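# Finish feeding two timbers and hang them on rack

## Task

A powered roller feed was halted while two timbers, lying side by side, had nearly passed through; the rollers still hold only their ends. Pressing the green button runs the feed, and it keeps running until the red button is pressed. Put each timber into both hooks of the rack next to the outfeed, with neither timber lying on the other. The machine must be stopped at the end.

## Robot and tools

Robots: three identical i2rt Big YAM arms named arm1, arm2 and arm3. Each has six joints, a two-finger gripper and a wrist camera. Fixed room cameras are cam_button, cam_end, cam_end2, cam_over and cam_side. The wrist cameras are arm1_cam_wrist, arm2_cam_wrist and arm3_cam_wrist. All images are 672x504 pixels. The hand reaches roughly 1.0 m out from the joint 1 axis.

Frame: a single scene frame shared by all arms. Its origin is on the floor and +z is up. Distances are in metres. Feet (base_link), with each foot facing its own +x: arm1 at x=-0.142 y=+0.806 z=+0.874 quat_wxyz=(+0.746, -0.004, -0.004, -0.666); arm2 at x=+1.110 y=-0.719 z=+0.712 quat_wxyz=(+0.623, -0.004, -0.007, +0.782); arm3 at x=-0.225 y=-0.825 z=+0.863 quat_wxyz=(+0.745, +0.004, -0.004, +0.667). The "hand" point sits between the finger pads, about 1 cm behind the tips. The fingers point along the hand's +z axis and close along its y axis. The printed hand pose can be off, more so at long reach.

Tool move: one action for all arms. Its keys are arm1, arm2, arm3 and cameras. Each arm gets its own object; an arm that is left out receives no new command. Inside an arm's object:
- joints: absolute targets keyed by name, in radians (gripper in metres). The ranges are joint1_rad -2.879..2.879 (base yaw, positive is counter-clockwise seen from above, 0 points along the foot's +x); joint2_rad 0..3.141 (shoulder, 0 points the upper arm back, positive lifts it up and forward); joint3_rad 0..3.019 (elbow, 0 is folded, positive opens); joint4_rad -1.692..1.57 (wrist pitch, positive turns the fingers up); joint5_rad -1.57..1.57 (sideways swing, positive is to the arm's right); joint6_rad -2.094..2.094 (roll, positive is clockwise seen from behind the hand); gripper_m 0..0.093 (gap between the fingertips). The done tolerances are ±0.045, ±0.14, ±0.09, ±0.055, ±0.03, ±0.035 rad and ±0.003 m.
- target: one list of seven numbers [x, y, z, qw, qx, qy, qz]. It is an absolute hand pose in the scene frame, in metres and a unit quaternion. The hand travels in a straight line toward it, starting from its current hand_target. When target is given, joints may contain only gripper_m.
- speed: the top speed of the path, 0.002..0.5 m/s, 0.25 if omitted. Rotation is capped at twice that value in rad/s. It is only allowed together with target.
- min_time_s: 0.1..8 s, the shortest time each joint motion of that arm may take. It is used with joints.
All motions in one call begin together. The hand paths all finish together, paced by the slowest. A single path lasts 0.5 to 10 s, and no action runs past 15 s. At each step the controller clamps the path to within 100 mm and 20 degrees of the measured hand. The hand lags, can drift, can overshoot the speed when the arm is nearly straight, and often ends a centimetre or more away. Paths do not avoid obstacles or the other arms. Joint-space moves can swing widely. Unknown keys make the call invalid. Out-of-range values get it refused, and a refusal cancels the later move, wait and finished_scene calls in the same reply.
cameras: a list of names, or ["all"], or []. If omitted, no images come back after an action, and all images come back for an empty call. A move with no action returns every arm's full state plus the scene number.

Tool wait: seconds (0 to 10) and optional cameras. It commands nothing and lets the scene continue.
Tool zoom_image: camera plus region [x0, y0, x1, y1] in pixels, with the top-left corner at (0, 0) and at most 504 by 504. It works only on a camera included in the newest images.
Tool finished_scene: scene (the current scene's number). It ends the scene for good, so make no other calls after it in that reply. The goal must hold without the robots.

Results: the "move" line gives, for each arm that was sent a motion, either "done" or its worst status, e.g. "move: arm1 done; arm2 time_out". joint_status and hand_status report how each motion ended. off_target means it stopped short and may still be pushing. time_out means it could not finish, and the joint keeps a nearby target and pushes on; on_its_own lists those joints, and "held at" there shows a target, not a reading. Sending the reported position relieves the push. "joint command not followed" or "pose unreachable" means a safety check held back the targets; the statuses then read not_followed, and the arm may keep trying. An arm listed under "as last shown" was not commanded, and its lines repeat the earlier values. Joint velocities are in rad/s (gripper in m/s), and "within noise" means the arm is still. Joint torques are in N m, with positive toward larger positions. They include gravity, have offsets, and numbers 3 and 4 wrap at ±28. The "pictures" line lists the image order, and images can be slightly older than the state. Gripper readings: closed on nothing reads 0.000..0.003. Gripping a hard part firmly reads up to about 0.005 narrower than the part, or up to 0.002 wider. To release, command well above the reading.

The scene keeps running while you think, and the robots hold their last command during that time.

Avoid: robots pressing hard on each other, including a gripper closing on another arm's fingers (the clearance check can be late and does not protect fingers, housings or cameras); hitting fixed or heavy things; letting timber fall or knocking anything out of the work area; releasing a part while it is moving; long pushing, holding loads or outstretched poses, which heat the motors. MOTOR HOT appears at 85 °C. At 100 °C the arm goes limp for 30 to 60 s or more, and its keys then read limit_stop_at_motor_heat, so resend the targets. Loose objects may occasionally get nudged by an outside push.

Each tool is called after "Call:" in YAML: its name, and indented under it one key for each argument.

## Session

Call:
move:

Scene clock: 0.00 s.
Joint torques (N m): no reading
Heat: arm1: hottest joint1_rad 23 °C; arm2: hottest joint3_rad 22 °C; arm3: hottest joint2_rad 22 °C.
Joint velocities: within noise
arm1.joint_positions: joint1_rad=-0.792 joint2_rad=+0.591 joint3_rad=+1.353 joint4_rad=-1.540 joint5_rad=-0.284 joint6_rad=-0.232 gripper_m=+0.09396
arm1.joint_status: not commanded
arm1.hand: x=-0.2259 y=+0.6317 z=+1.3681 quat_wxyz=(-0.252, -0.742, -0.531, +0.322) (m; scene frame)
arm1.hand_target: x=-0.2248 y=+0.6331 z=+1.3776 quat_wxyz=(-0.255, -0.738, -0.530, +0.332) (m; scene frame)
arm1.hand_status: not commanded
arm2.joint_positions: joint1_rad=+0.174 joint2_rad=+0.596 joint3_rad=+1.398 joint4_rad=-1.492 joint5_rad=-0.215 joint6_rad=-0.742 gripper_m=+0.09396
arm2.joint_status: not commanded
arm2.hand: x=+0.9917 y=-0.5514 z=+1.2298 quat_wxyz=(-0.294, +0.890, -0.145, -0.318) (m; scene frame)
arm2.hand_target: x=+0.9922 y=-0.5532 z=+1.2409 quat_wxyz=(-0.304, +0.884, -0.142, -0.324) (m; scene frame)
arm2.hand_status: not commanded
arm3.joint_positions: joint1_rad=-0.151 joint2_rad=+0.603 joint3_rad=+1.486 joint4_rad=-1.464 joint5_rad=+0.148 joint6_rad=-0.406 gripper_m=+0.09396
arm3.joint_status: not commanded
arm3.hand: x=-0.1490 y=-0.6490 z=+1.4265 quat_wxyz=(-0.459, +0.638, -0.600, -0.152) (m; scene frame)
arm3.hand_target: x=-0.1498 y=-0.6521 z=+1.4353 quat_wxyz=(-0.468, +0.633, -0.597, -0.156) (m; scene frame)
arm3.hand_status: not commanded
pictures: arm1_cam_wrist, arm2_cam_wrist, arm3_cam_wrist, cam_button, cam_end, cam_end2, cam_over, cam_side

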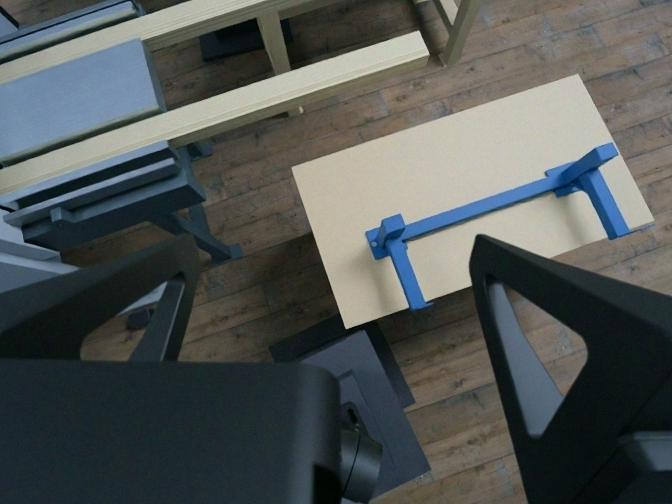

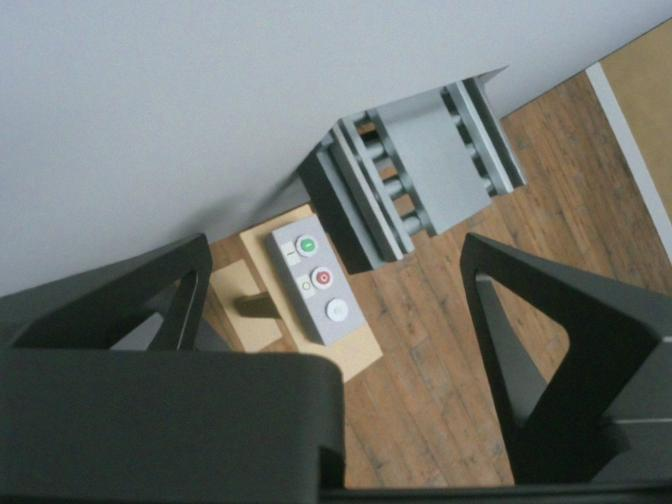

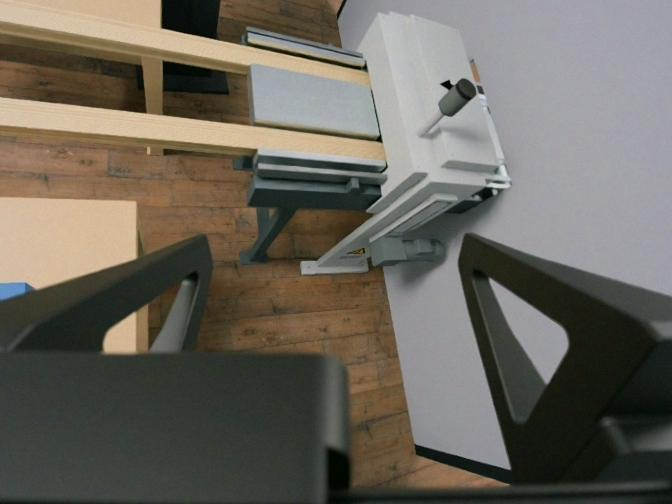

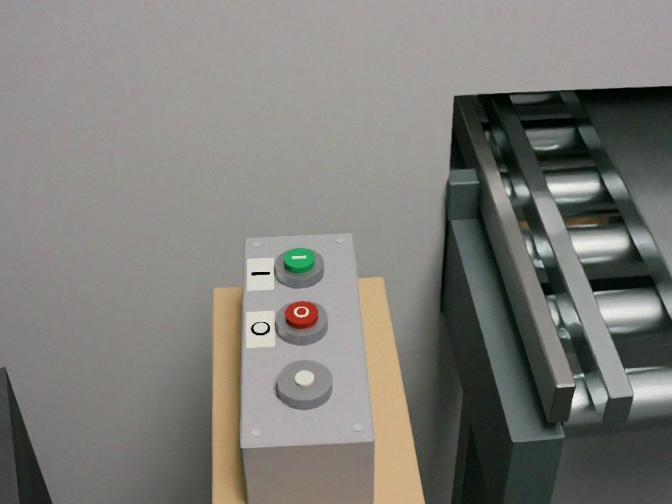

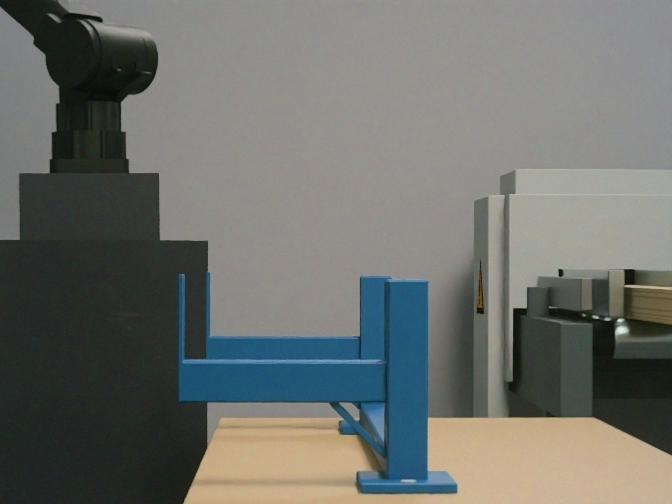

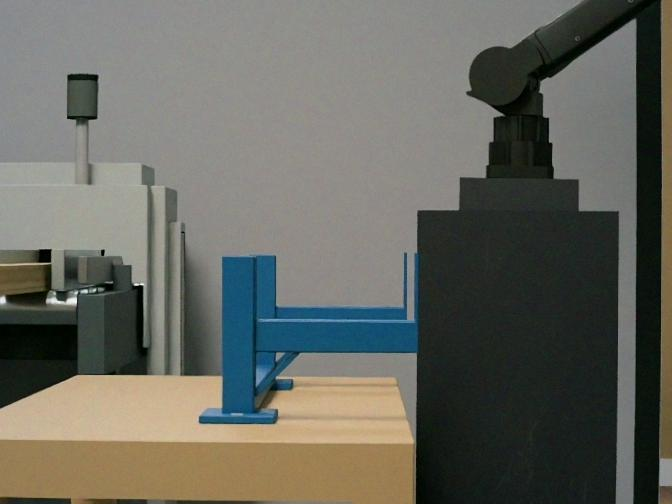

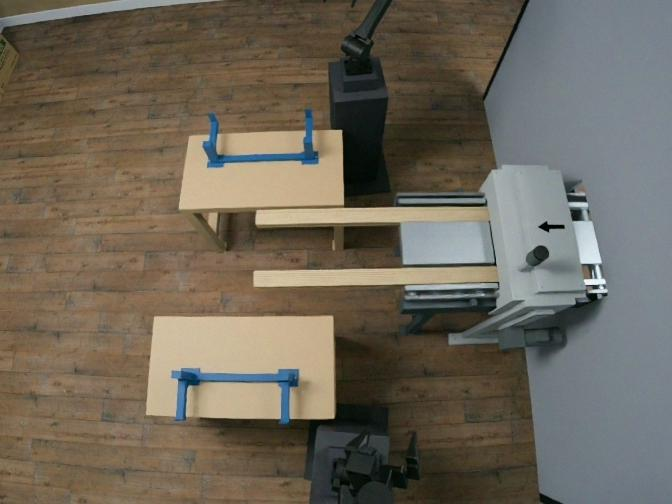

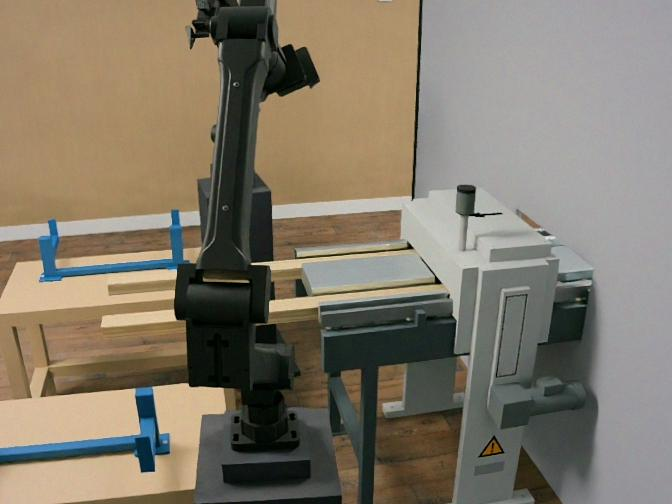

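Call:
zoom_image:
  camera: "cam_over"
  region: [130, 90, 620, 440]

Call:
zoom_image:
  camera: "cam_end"
  region: [420, 160, 672, 504]

Call:
zoom_image:
  camera: "cam_side"
  region: [280, 180, 600, 420]

Call:
zoom_image:
  camera: "cam_side"
  region: [0, 180, 330, 504]

Scaled by 1.029 from the camera's 672x504 image, which has a finer 960x720 frame.

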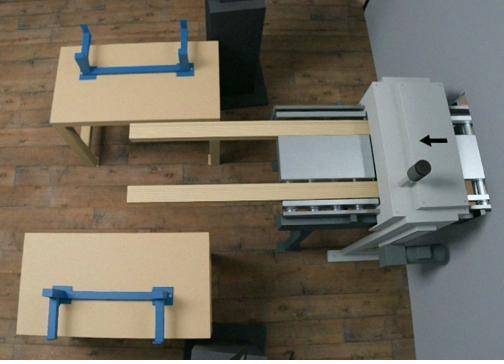

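Scaled by 1.465 from the camera's 672x504 image, which has a finer 960x720 frame.

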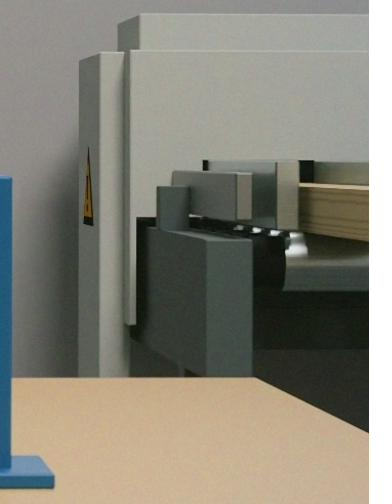

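Scaled by 1.575 from the camera's 672x504 image, which has a finer 960x720 frame.

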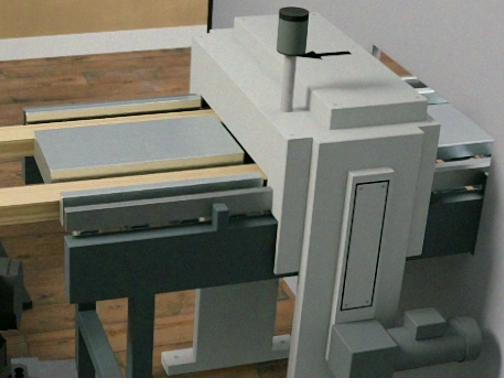

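Scaled by 1.527 from the camera's 672x504 image, which has a finer 960x720 frame.

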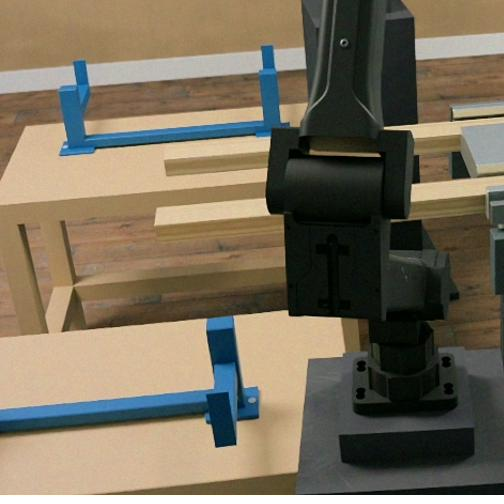

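Call:
move:
  arm1: {"target":[-0.12,0.2,1.2,0,1,0,0]}
  arm3: {"target":[-0.12,-0.07,1.2,0,1,0,0]}
  cameras: ["arm1_cam_wrist","arm3_cam_wrist","cam_over"]

Scene clock: 70.87 s.
Joint torques (N m): arm1=[-0.09 -16.38 14.45 -0.03 -0.1 0.05] | arm2=[-2.2 2.55 8.47 1.63 -0.12 0.18] | arm3=[-1.03 -18.49 12.08 0.92 -0.01 0]
Heat: arm1: hottest joint3_rad 25 °C; arm2: hottest joint3_rad 26 °C; arm3: hottest joint3_rad 30 °C.
move: arm1 off_target; arm3 off_target
Joint velocities: within noise
arm1.joint_positions: joint1_rad=-0.070 joint2_rad=+1.877 joint3_rad=+2.096 joint4_rad=-1.672 joint5_rad=+0.005 joint6_rad=+1.599 gripper_m=+0.09396
arm1.joint_status: not commanded
arm1.hand: x=-0.1177 y=+0.2081 z=+1.1890 quat_wxyz=(-0.065, -0.998, -0.007, +0.000) (m; scene frame)
arm1.hand_target: x=-0.1201 y=+0.2008 z=+1.1993 quat_wxyz=(-0.076, -0.997, +0.000, -0.002) (m; scene frame)
arm1.hand_status: off_target (0.014 m and 7.5 deg from the pose sent, 0.475 m and 84.2 deg at the start; a joint's target at an end of its range on 56 of 140 steps)
arm2: as last shown
arm3.joint_positions: joint1_rad=-0.036 joint2_rad=+2.336 joint3_rad=+2.863 joint4_rad=-1.689 joint5_rad=-0.005 joint6_rad=-1.690 gripper_m=+0.09396
arm3.joint_status: not commanded
arm3.hand: x=-0.1143 y=-0.0753 z=+1.1932 quat_wxyz=(-0.208, +0.978, -0.013, +0.025) (m; scene frame)
arm3.hand_target: x=-0.1203 y=-0.0714 z=+1.1993 quat_wxyz=(-0.217, +0.976, -0.003, +0.028) (m; scene frame)
arm3.hand_status: off_target (0.010 m and 24.2 deg from the pose sent, 0.622 m and 100.8 deg at the start; pose on its path clipped on 34 of 140 steps; a joint's target at an end of its range on 56 of 140 steps)
pictures: arm1_cam_wrist, arm3_cam_wrist, cam_over

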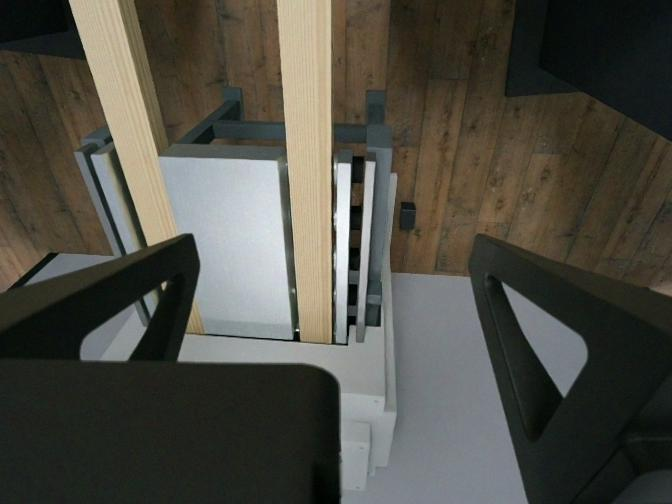

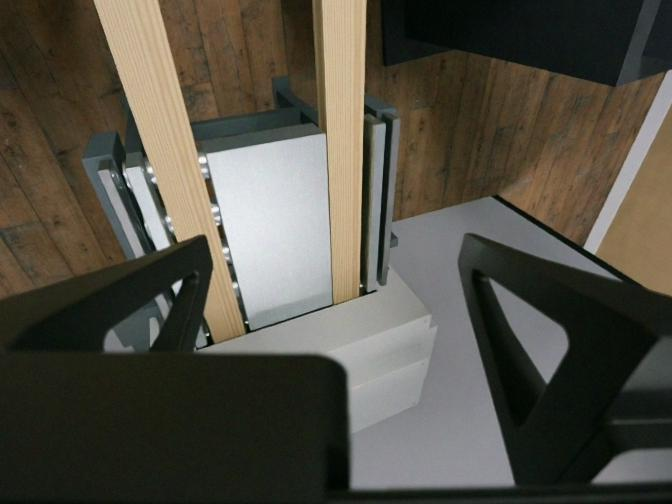

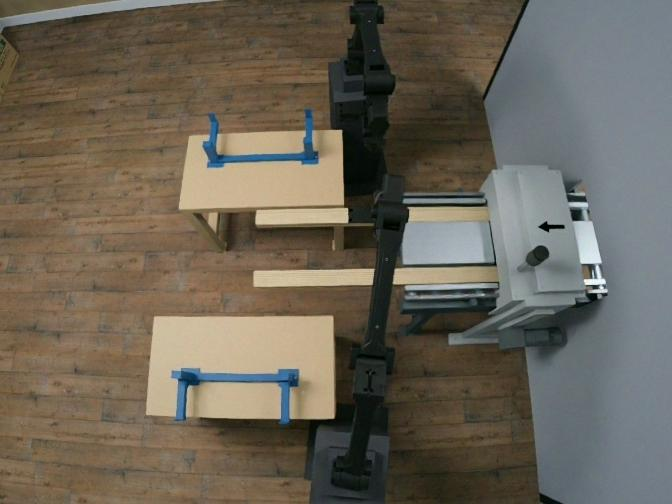

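Call:
move:
  arm1: {"target":[-0.12,0.19,0.92,0,1,0,0]}
  arm3: {"target":[-0.12,-0.06,0.92,0,1,0,0]}
  cameras: ["arm1_cam_wrist","arm3_cam_wrist","cam_side","cam_over"]

Scene clock: 94.50 s.
Joint torques (N m): arm1=[-0.03 -18.43 10.55 0.58 -0.09 0.07] | arm2=[-2.2 2.55 8.49 1.63 -0.12 0.17] | arm3=[-1.03 -22.24 12.75 0.17 -0.08 -0.05]
Heat: arm1: hottest joint3_rad 30 °C; arm2: hottest joint3_rad 27 °C; arm3: hottest joint3_rad 31 °C.
move: arm1 done; arm3 off_target
Joint velocities: within noise
arm1.joint_positions: joint1_rad=-0.070 joint2_rad=+2.071 joint3_rad=+1.687 joint4_rad=-1.214 joint5_rad=+0.004 joint6_rad=+1.599 gripper_m=+0.09396
arm1.joint_status: not commanded
arm1.hand: x=-0.1170 y=+0.1968 z=+0.9202 quat_wxyz=(+0.007, -1.000, -0.007, +0.002) (m; scene frame)
arm1.hand_target: x=-0.1201 y=+0.1902 z=+0.9200 quat_wxyz=(+0.000, -1.000, +0.000, +0.000) (m; scene frame)
arm1.hand_status: done (0.007 m and 1.2 deg from the pose sent, 0.270 m and 7.5 deg at the start)
arm2: as last shown
arm3.joint_positions: joint1_rad=-0.034 joint2_rad=+2.665 joint3_rad=+2.760 joint4_rad=-1.689 joint5_rad=-0.002 joint6_rad=-1.698 gripper_m=+0.09396
arm3.joint_status: not commanded
arm3.hand: x=-0.1147 y=-0.0696 z=+0.9041 quat_wxyz=(+0.006, +1.000, -0.009, -0.002) (m; scene frame)
arm3.hand_target: x=-0.1202 y=-0.0614 z=+0.9200 quat_wxyz=(-0.013, +1.000, +0.000, +0.002) (m; scene frame)
arm3.hand_status: off_target (0.019 m and 1.2 deg from the pose sent, 0.274 m and 24.2 deg at the start; a joint's target at an end of its range on 24 of 64 steps)
pictures: arm1_cam_wrist, arm3_cam_wrist, cam_over, cam_side

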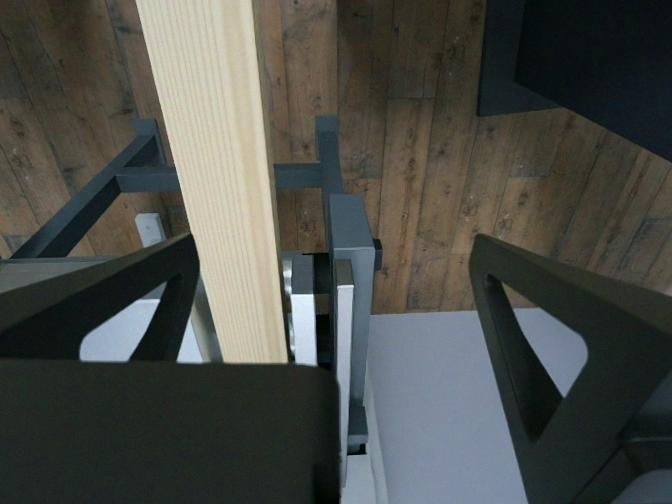

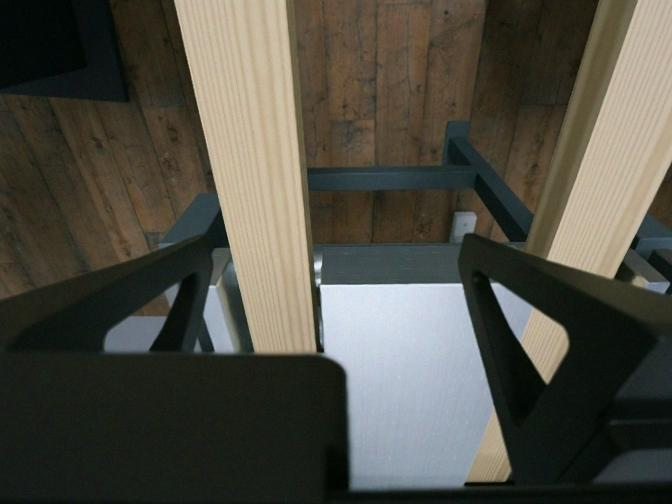

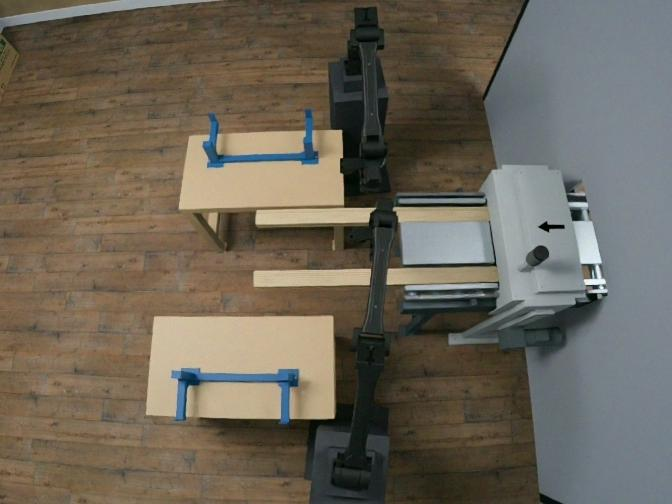

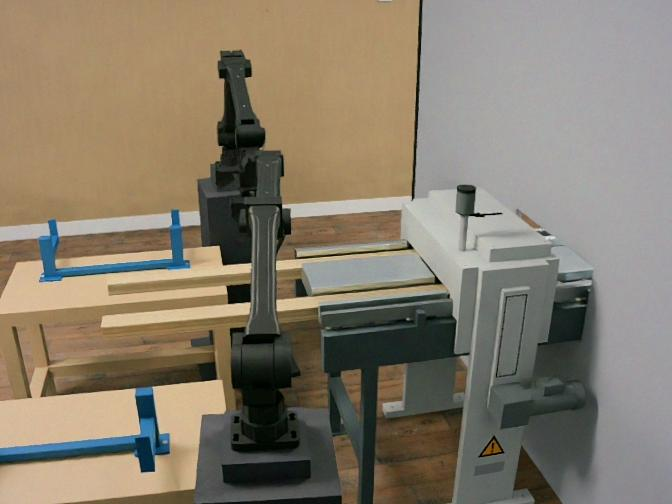

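Call:
move:
  arm2: {"target":[0.99,-0.40,1.0,0,0.7071,-0.7071,0],"joints":{"gripper_m":0.0}}
  arm1: {"target":[-0.06,0.125,0.85,0,1,0,0]}
  arm3: {"target":[-0.06,-0.13,0.85,0,1,0,0]}
  cameras: ["arm1_cam_wrist","arm2_cam_wrist","arm3_cam_wrist","cam_button"]

Scene clock: 161.47 s.
Joint torques (N m): arm1=[1.14 -20.07 13.3 -0.06 -0.09 0.07] | arm2=[-3.19 -8.18 8.65 -0.23 -0.06 0.26] | arm3=[-2.49 -21.48 7.91 0.88 -0.07 -0.05]
Heat: arm1: hottest joint2_rad 30 °C; arm2: hottest joint3_rad 28 °C; arm3: hottest joint3_rad 43 °C.
move: arm1 off_target; arm2 done; arm3 done
Joint velocities: within noise
arm1.joint_positions: joint1_rad=-0.002 joint2_rad=+2.310 joint3_rad=+1.916 joint4_rad=-1.202 joint5_rad=+0.003 joint6_rad=+1.682 gripper_m=+0.09396
arm1.joint_status: not commanded
arm1.hand: x=-0.0682 y=+0.1366 z=+0.8517 quat_wxyz=(+0.006, -1.000, +0.000, +0.002) (m; scene frame)
arm1.hand_target: x=-0.0601 y=+0.1256 z=+0.8500 quat_wxyz=(+0.000, -1.000, +0.000, +0.000) (m; scene frame)
arm1.hand_status: off_target (0.014 m and 0.8 deg from the pose sent, 0.115 m and 1.2 deg at the start)
arm2.joint_positions: joint1_rad=+0.128 joint2_rad=+1.231 joint3_rad=+1.290 joint4_rad=-1.627 joint5_rad=-0.013 joint6_rad=+0.330 gripper_m=+0.00050
arm2.joint_status: all done
arm2.hand: x=+0.9866 y=-0.4006 z=+0.9970 quat_wxyz=(-0.002, +0.715, -0.699, -0.001) (m; scene frame)
arm2.hand_target: x=+0.9900 y=-0.4000 z=+1.0000 quat_wxyz=(+0.000, +0.707, -0.707, +0.000) (m; scene frame)
arm2.hand_status: done (0.005 m and 1.4 deg from the pose sent, 0.275 m and 86.0 deg at the start)
arm3.joint_positions: joint1_rad=-0.112 joint2_rad=+2.425 joint3_rad=+2.144 joint4_rad=-1.315 joint5_rad=-0.001 joint6_rad=-1.793 gripper_m=+0.09396
arm3.joint_status: not commanded
arm3.hand: x=-0.0667 y=-0.1295 z=+0.8459 quat_wxyz=(+0.006, +1.000, +0.000, -0.003) (m; scene frame)
arm3.hand_target: x=-0.0601 y=-0.1300 z=+0.8500 quat_wxyz=(+0.000, +1.000, +0.000, +0.000) (m; scene frame)
arm3.hand_status: done (0.008 m and 0.7 deg from the pose sent, 0.098 m and 1.2 deg at the start)
pictures: arm1_cam_wrist, arm2_cam_wrist, arm3_cam_wrist, cam_button

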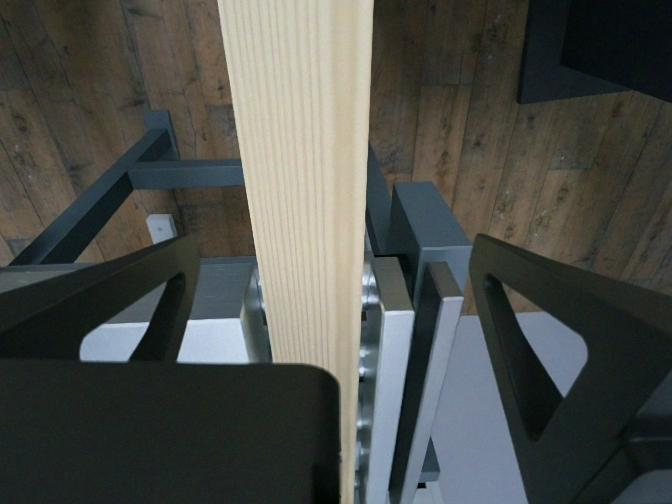

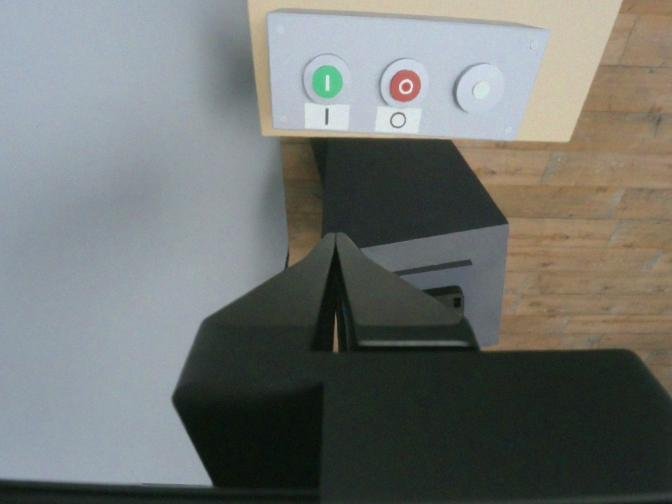

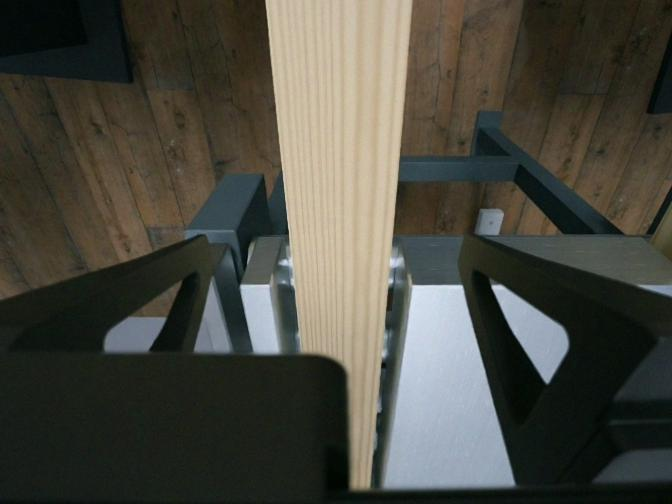

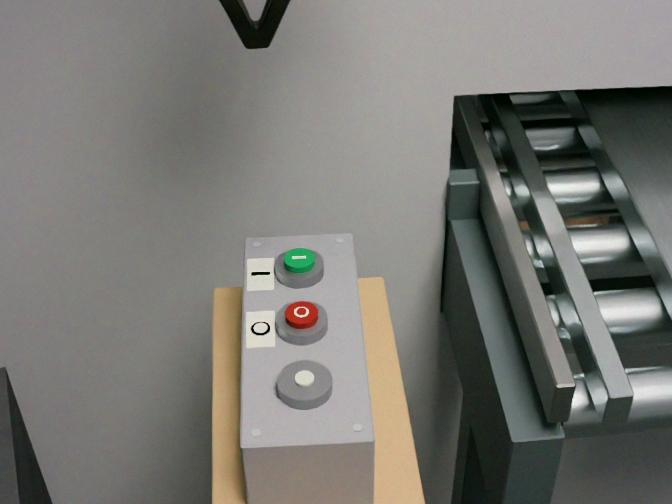

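Call:
move:
  arm2: {"target":[0.986,-0.378,0.865,0,0.7071,-0.7071,0],"speed":0.15}
  arm1: {"target":[-0.08,0.112,0.74,0,1,0,0],"speed":0.1}
  arm3: {"target":[-0.08,-0.129,0.742,0,1,0,0],"speed":0.1}
  cameras: ["arm1_cam_wrist","arm2_cam_wrist","arm3_cam_wrist","cam_button","cam_side"]

Scene clock: 197.87 s.
Joint torques (N m): arm1=[-0.15 -21.01 12.21 0.51 -0.07 -0.08] | arm2=[-3.25 -8.7 6.99 0.62 -0.06 0.21] | arm3=[-1.08 -19.02 8.2 0.94 -0.09 0.14]
Heat: arm1: hottest joint2_rad 31 °C; arm2: hottest joint3_rad 28 °C; arm3: hottest joint3_rad 36 °C.
move: arm1 off_target; arm2 done; arm3 off_target
Joint velocities: within noise
arm1.joint_positions: joint1_rad=-0.016 joint2_rad=+2.490 joint3_rad=+1.944 joint4_rad=-1.064 joint5_rad=+0.003 joint6_rad=+1.668 gripper_m=+0.09396
arm1.joint_status: not commanded
arm1.hand: x=-0.0768 y=+0.1267 z=+0.7422 quat_wxyz=(+0.013, -1.000, +0.000, +0.003) (m; scene frame)
arm1.hand_target: x=-0.0802 y=+0.1125 z=+0.7404 quat_wxyz=(+0.000, -1.000, +0.000, +0.000) (m; scene frame)
arm1.hand_status: off_target (0.015 m and 1.5 deg from the pose sent, 0.115 m and 0.8 deg at the start)
arm2.joint_positions: joint1_rad=+0.125 joint2_rad=+1.326 joint3_rad=+1.038 joint4_rad=-1.282 joint5_rad=-0.013 joint6_rad=+0.330 gripper_m=+0.00050
arm2.joint_status: not commanded
arm2.hand: x=+0.9824 y=-0.3800 z=+0.8703 quat_wxyz=(-0.001, +0.714, -0.700, +0.000) (m; scene frame)
arm2.hand_target: x=+0.9860 y=-0.3781 z=+0.8651 quat_wxyz=(+0.000, +0.707, -0.707, +0.000) (m; scene frame)
arm2.hand_status: done (0.007 m and 1.1 deg from the pose sent, 0.134 m and 1.4 deg at the start)
arm3.joint_positions: joint1_rad=-0.103 joint2_rad=+2.508 joint3_rad=+2.061 joint4_rad=-1.124 joint5_rad=-0.001 joint6_rad=-1.785 gripper_m=+0.09396
arm3.joint_status: not commanded
arm3.hand: x=-0.0737 y=-0.1285 z=+0.7580 quat_wxyz=(-0.006, +1.000, +0.000, +0.000) (m; scene frame)
arm3.hand_target: x=-0.0800 y=-0.1295 z=+0.7423 quat_wxyz=(+0.000, +1.000, +0.000, +0.000) (m; scene frame)
arm3.hand_status: off_target (0.017 m and 0.7 deg from the pose sent, 0.105 m and 0.7 deg at the start)
pictures: arm1_cam_wrist, arm2_cam_wrist, arm3_cam_wrist, cam_button, cam_side

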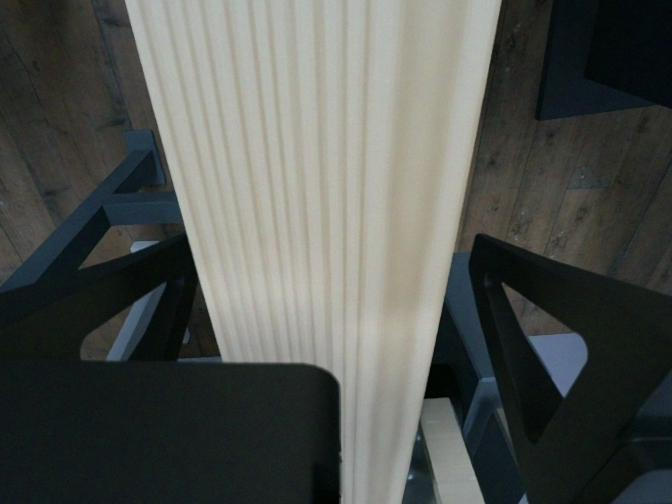

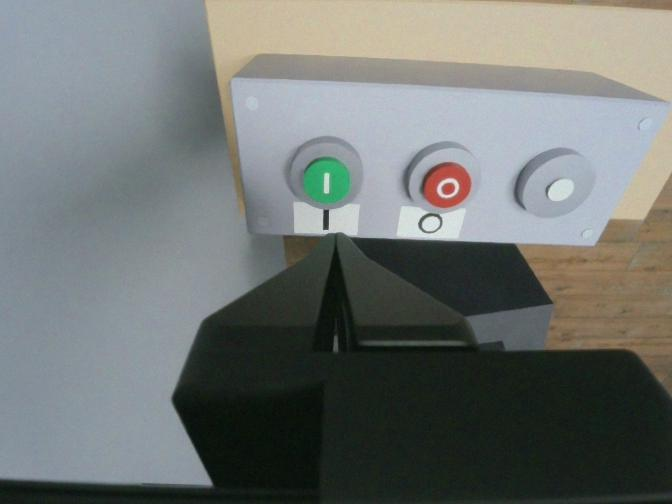

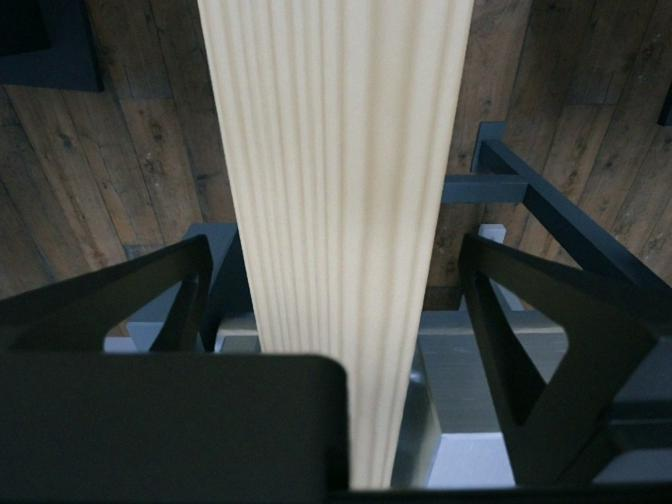

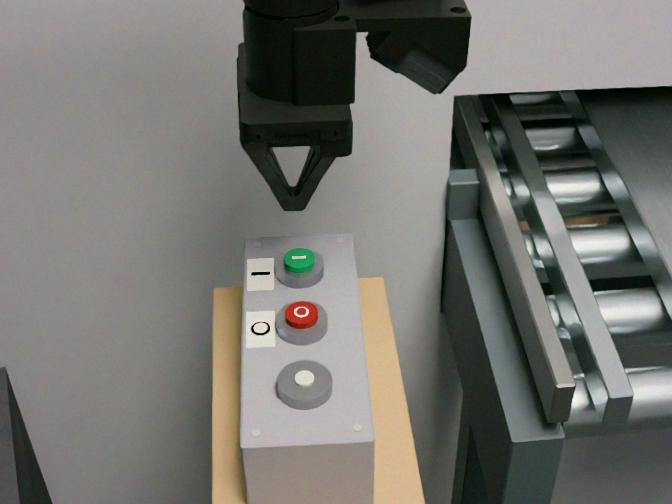

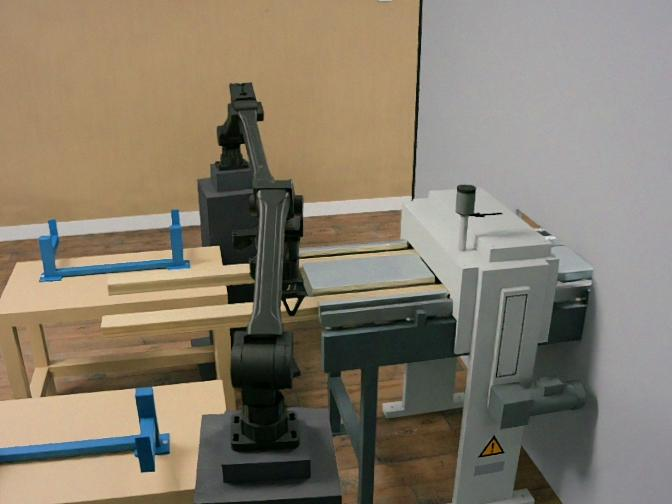

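Call:
move:
  arm1: {"target":[-0.08,0.110,0.725,0,1,0,0],"speed":0.1}
  arm3: {"target":[-0.08,-0.129,0.715,0,1,0,0],"speed":0.1}

Call:
move:
  arm1: {"joints":{"gripper_m":0.045}}
  arm3: {"joints":{"gripper_m":0.045}}
  cameras: ["arm1_cam_wrist","arm3_cam_wrist","cam_over"]

Scene clock: 212.37 s.
Joint torques (N m): arm1=[-0.38 -21.36 12.27 0.53 -0.06 -0.07] | arm2=[-3.25 -8.76 7.01 0.62 -0.06 0.21] | arm3=[-0.97 -19.25 8.29 0.92 -0.08 0.13]
Heat: arm1: hottest joint3_rad 31 °C; arm2: hottest joint3_rad 28 °C; arm3: hottest joint3_rad 35 °C.
move: arm1 off_target; arm3 off_target
Joint velocities: within noise
arm1.joint_positions: joint1_rad=-0.016 joint2_rad=+2.516 joint3_rad=+1.958 joint4_rad=-1.049 joint5_rad=+0.003 joint6_rad=+1.668 gripper_m=+0.09396
arm1.joint_status: not commanded
arm1.hand: x=-0.0765 y=+0.1241 z=+0.7288 quat_wxyz=(+0.012, -1.000, +0.000, +0.003) (m; scene frame)
arm1.hand_target: x=-0.0802 y=+0.1105 z=+0.7254 quat_wxyz=(+0.000, -1.000, +0.000, +0.000) (m; scene frame)
arm1.hand_status: off_target (0.015 m and 1.4 deg from the pose sent, 0.024 m and 1.5 deg at the start)
arm2: as last shown
arm3.joint_positions: joint1_rad=-0.103 joint2_rad=+2.549 joint3_rad=+2.061 joint4_rad=-1.086 joint5_rad=-0.001 joint6_rad=-1.785 gripper_m=+0.09396
arm3.joint_status: not commanded
arm3.hand: x=-0.0739 y=-0.1292 z=+0.7298 quat_wxyz=(-0.004, +1.000, +0.000, +0.000) (m; scene frame)
arm3.hand_target: x=-0.0801 y=-0.1295 z=+0.7150 quat_wxyz=(+0.000, +1.000, +0.000, +0.000) (m; scene frame)
arm3.hand_status: off_target (0.016 m and 0.5 deg from the pose sent, 0.043 m and 0.7 deg at the start)
pictures: none

Scene clock: 213.00 s.
Joint torques (N m): arm1=[-0.26 -21.01 12.12 0.42 -0.14 -0.01] | arm2=[-3.25 -8.7 7.01 0.62 -0.06 0.21] | arm3=[-1.03 -19.02 8.32 0.72 -0.11 0.13]
Heat: arm1: hottest joint3_rad 31 °C; arm2: hottest joint3_rad 28 °C; arm3: hottest joint3_rad 34 °C.
move: arm1 off_target; arm3 off_target
Joint velocities: within noise
arm1.joint_positions: joint1_rad=-0.016 joint2_rad=+2.516 joint3_rad=+1.958 joint4_rad=-1.047 joint5_rad=+0.005 joint6_rad=+1.662 gripper_m=+0.06241
arm1.joint_status: gripper_m off_target (ended at +0.06244, target +0.04500)
arm1.hand: x=-0.0769 y=+0.1236 z=+0.7288 quat_wxyz=(+0.011, -1.000, -0.003, +0.004) (m; scene frame)
arm1.hand_target: x=-0.0802 y=+0.1107 z=+0.7253 quat_wxyz=(+0.000, -1.000, +0.000, +0.000) (m; scene frame)
arm1.hand_status: not commanded
arm2: as last shown
arm3.joint_positions: joint1_rad=-0.103 joint2_rad=+2.549 joint3_rad=+2.061 joint4_rad=-1.081 joint5_rad=+0.000 joint6_rad=-1.785 gripper_m=+0.06374
arm3.joint_status: gripper_m off_target (ended at +0.06376, target +0.04500)
arm3.hand: x=-0.0734 y=-0.1278 z=+0.7298 quat_wxyz=(-0.007, +1.000, +0.000, +0.001) (m; scene frame)
arm3.hand_target: x=-0.0800 y=-0.1295 z=+0.7151 quat_wxyz=(+0.000, +1.000, +0.000, +0.000) (m; scene frame)
arm3.hand_status: not commanded
pictures: arm1_cam_wrist, arm3_cam_wrist, cam_over

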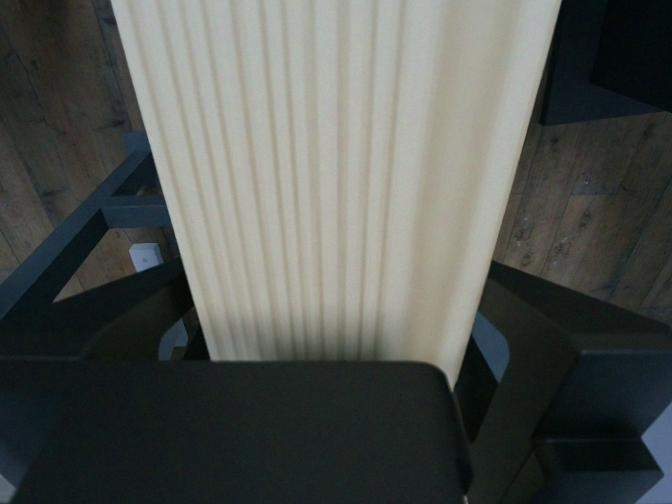

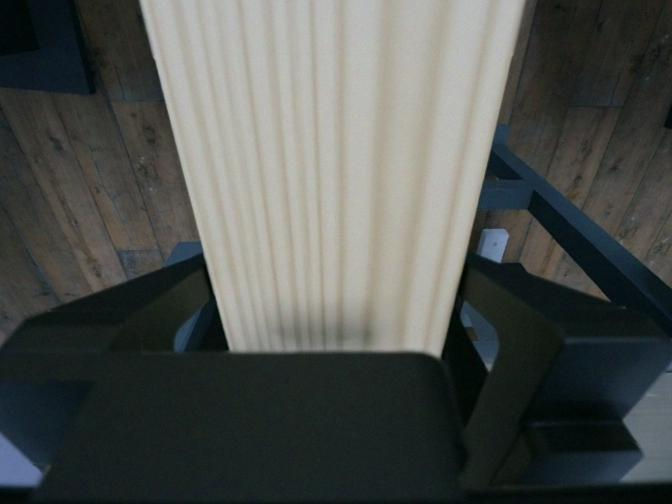

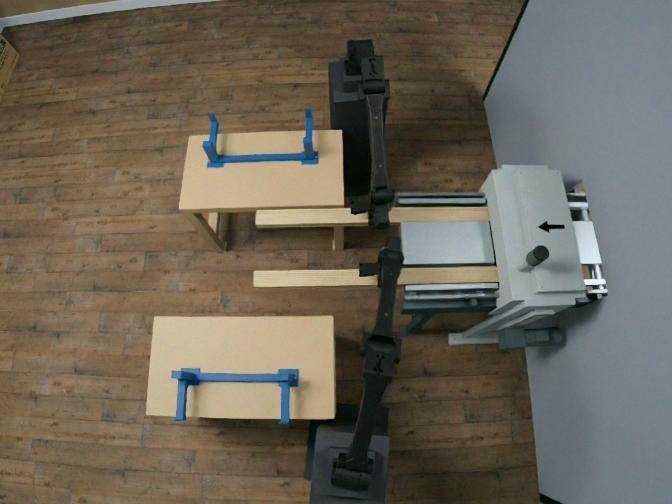

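Call:
move:
  arm2: {"target":[0.986,-0.378,0.815,0,0.7071,-0.7071,0],"speed":0.1}
  cameras: ["cam_over","cam_button"]

Call:
move:
  arm2: {"target":[0.986,-0.378,0.85,0,0.7071,-0.7071,0],"speed":0.2}

Call:
move:
  arm2: {"target":[1.041,-0.378,0.85,0,0.7071,-0.7071,0],"speed":0.2}
  cameras: ["cam_over","cam_button"]

Call:
move:
  arm2: {"target":[1.041,-0.378,0.815,0,0.7071,-0.7071,0],"speed":0.1}
  cameras: ["cam_over","cam_button"]

Scene clock: 230.13 s.
Joint torques (N m): arm1=[-0.44 -21.01 12.12 0.42 -0.14 -0.01] | arm2=[-3.14 -8.7 6.5 0.87 -0.06 0.23] | arm3=[-0.97 -19.08 8.34 0.7 -0.11 0.14]
Heat: arm1: hottest joint2_rad 30 °C; arm2: hottest joint3_rad 28 °C; arm3: hottest joint3_rad 33 °C.
move: arm2 done
Joint velocities: within noise
arm1, arm3: as last shown
arm2.joint_positions: joint1_rad=+0.125 joint2_rad=+1.374 joint3_rad=+0.948 joint4_rad=-1.147 joint5_rad=-0.013 joint6_rad=+0.330 gripper_m=+0.00050
arm2.joint_status: not commanded
arm2.hand: x=+0.9833 y=-0.3801 z=+0.8217 quat_wxyz=(-0.001, +0.714, -0.700, +0.001) (m; scene frame)
arm2.hand_target: x=+0.9860 y=-0.3782 z=+0.8150 quat_wxyz=(+0.000, +0.707, -0.707, +0.000) (m; scene frame)
arm2.hand_status: done (0.008 m and 1.1 deg from the pose sent, 0.055 m and 1.1 deg at the start)
pictures: cam_button, cam_over

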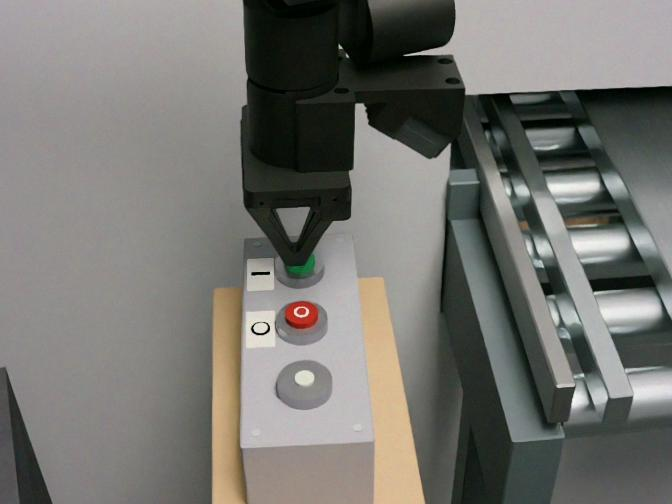

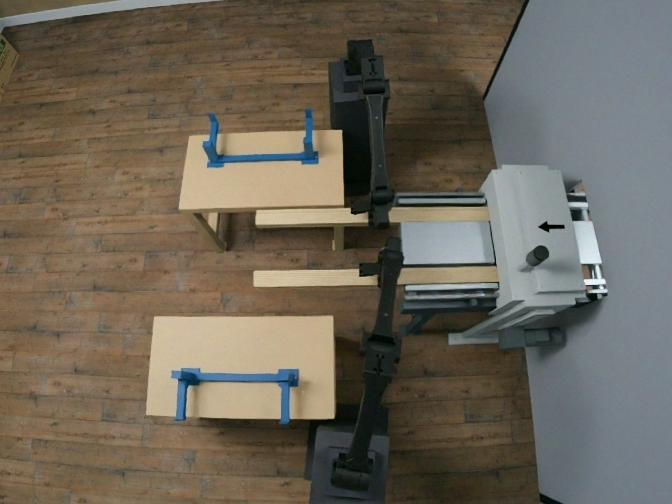

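Scene clock: 231.20 s.
Joint torques (N m): arm1=[-0.38 -20.84 12.16 0.43 -0.14 -0.01] | arm2=[-3.25 -10.05 10.85 -0.32 -0.06 0.22] | arm3=[-1.03 -19.08 8.32 0.69 -0.11 0.14]
Heat: arm1: hottest joint2_rad 30 °C; arm2: hottest joint3_rad 28 °C; arm3: hottest joint3_rad 33 °C.
move: arm2 off_target
Joint velocities: within noise
arm1, arm3: as last shown
arm2.joint_positions: joint1_rad=+0.125 joint2_rad=+1.356 joint3_rad=+0.948 joint4_rad=-1.215 joint5_rad=-0.013 joint6_rad=+0.330 gripper_m=+0.00050
arm2.joint_status: not commanded
arm2.hand: x=+0.9888 y=-0.3958 z=+0.8283 quat_wxyz=(+0.010, +0.713, -0.700, +0.023) (m; scene frame)
arm2.hand_target: x=+0.9863 y=-0.3789 z=+0.8500 quat_wxyz=(+0.000, +0.707, -0.707, +0.000) (m; scene frame)
arm2.hand_status: off_target (0.028 m and 3.1 deg from the pose sent, 0.028 m and 1.1 deg at the start)
pictures: none

Scene clock: 232.57 s.
Joint torques (N m): arm1=[-0.38 -20.72 12.12 0.38 -0.14 -0.02] | arm2=[-2.96 -9.47 8.51 -0.25 -0.05 0.01] | arm3=[-1.03 -19.08 8.32 0.7 -0.11 0.14]
Heat: arm1: hottest joint2_rad 30 °C; arm2: hottest joint3_rad 28 °C; arm3: hottest joint3_rad 33 °C.
move: arm2 done
Joint velocities: within noise
arm1, arm3: as last shown
arm2.joint_positions: joint1_rad=-0.027 joint2_rad=+1.319 joint3_rad=+0.948 joint4_rad=-1.218 joint5_rad=-0.013 joint6_rad=+0.201 gripper_m=+0.00050
arm2.joint_status: not commanded
arm2.hand: x=+1.0391 y=-0.3818 z=+0.8410 quat_wxyz=(+0.003, +0.706, -0.708, +0.007) (m; scene frame)
arm2.hand_target: x=+1.0411 y=-0.3781 z=+0.8499 quat_wxyz=(+0.000, +0.707, -0.707, +0.000) (m; scene frame)
arm2.hand_status: done (0.010 m and 0.9 deg from the pose sent, 0.059 m and 3.1 deg at the start)
pictures: cam_button, cam_over

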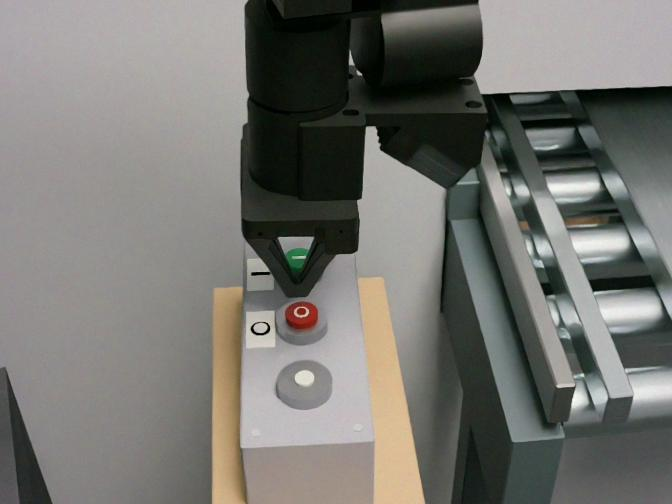

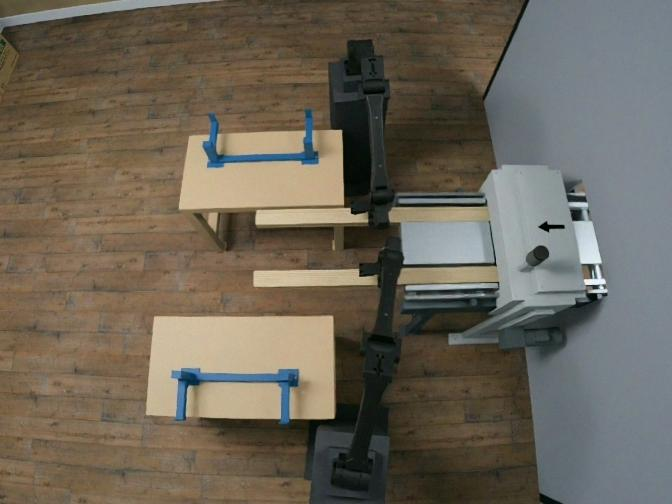

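Scene clock: 233.67 s.
Joint torques (N m): arm1=[-0.26 -21.07 12.18 0.43 -0.14 -0.01] | arm2=[-2.9 -8 6.53 0.81 -0.06 0.02] | arm3=[-1.03 -19.02 8.32 0.7 -0.11 0.13]
Heat: arm1: hottest joint2_rad 30 °C; arm2: hottest joint3_rad 28 °C; arm3: hottest joint3_rad 33 °C.
move: arm2 done
Joint velocities: within noise
arm1, arm3: as last shown
arm2.joint_positions: joint1_rad=-0.027 joint2_rad=+1.337 joint3_rad=+0.911 joint4_rad=-1.146 joint5_rad=-0.013 joint6_rad=+0.201 gripper_m=+0.00050
arm2.joint_status: not commanded
arm2.hand: x=+1.0389 y=-0.3791 z=+0.8217 quat_wxyz=(-0.001, +0.706, -0.708, +0.000) (m; scene frame)
arm2.hand_target: x=+1.0411 y=-0.3782 z=+0.8151 quat_wxyz=(+0.000, +0.707, -0.707, +0.000) (m; scene frame)
arm2.hand_status: done (0.007 m and 0.2 deg from the pose sent, 0.026 m and 0.9 deg at the start)
pictures: cam_button, cam_over

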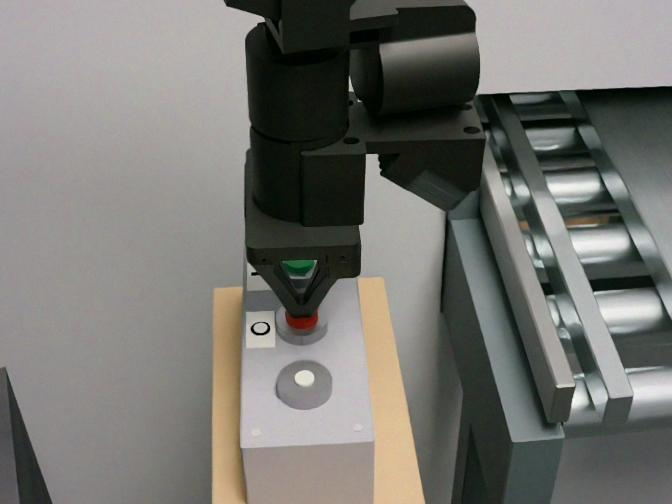

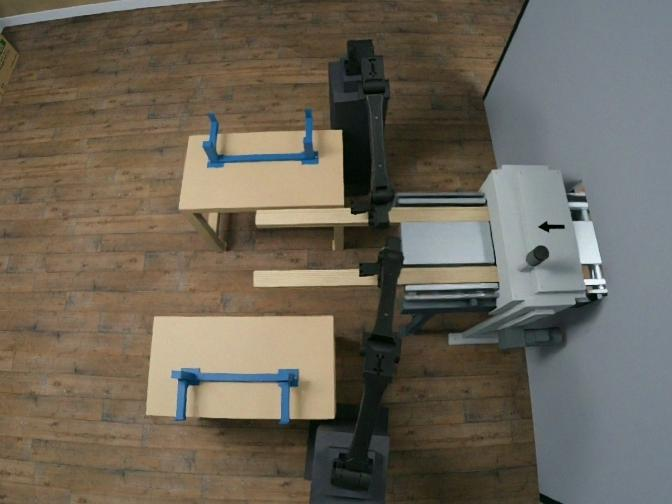

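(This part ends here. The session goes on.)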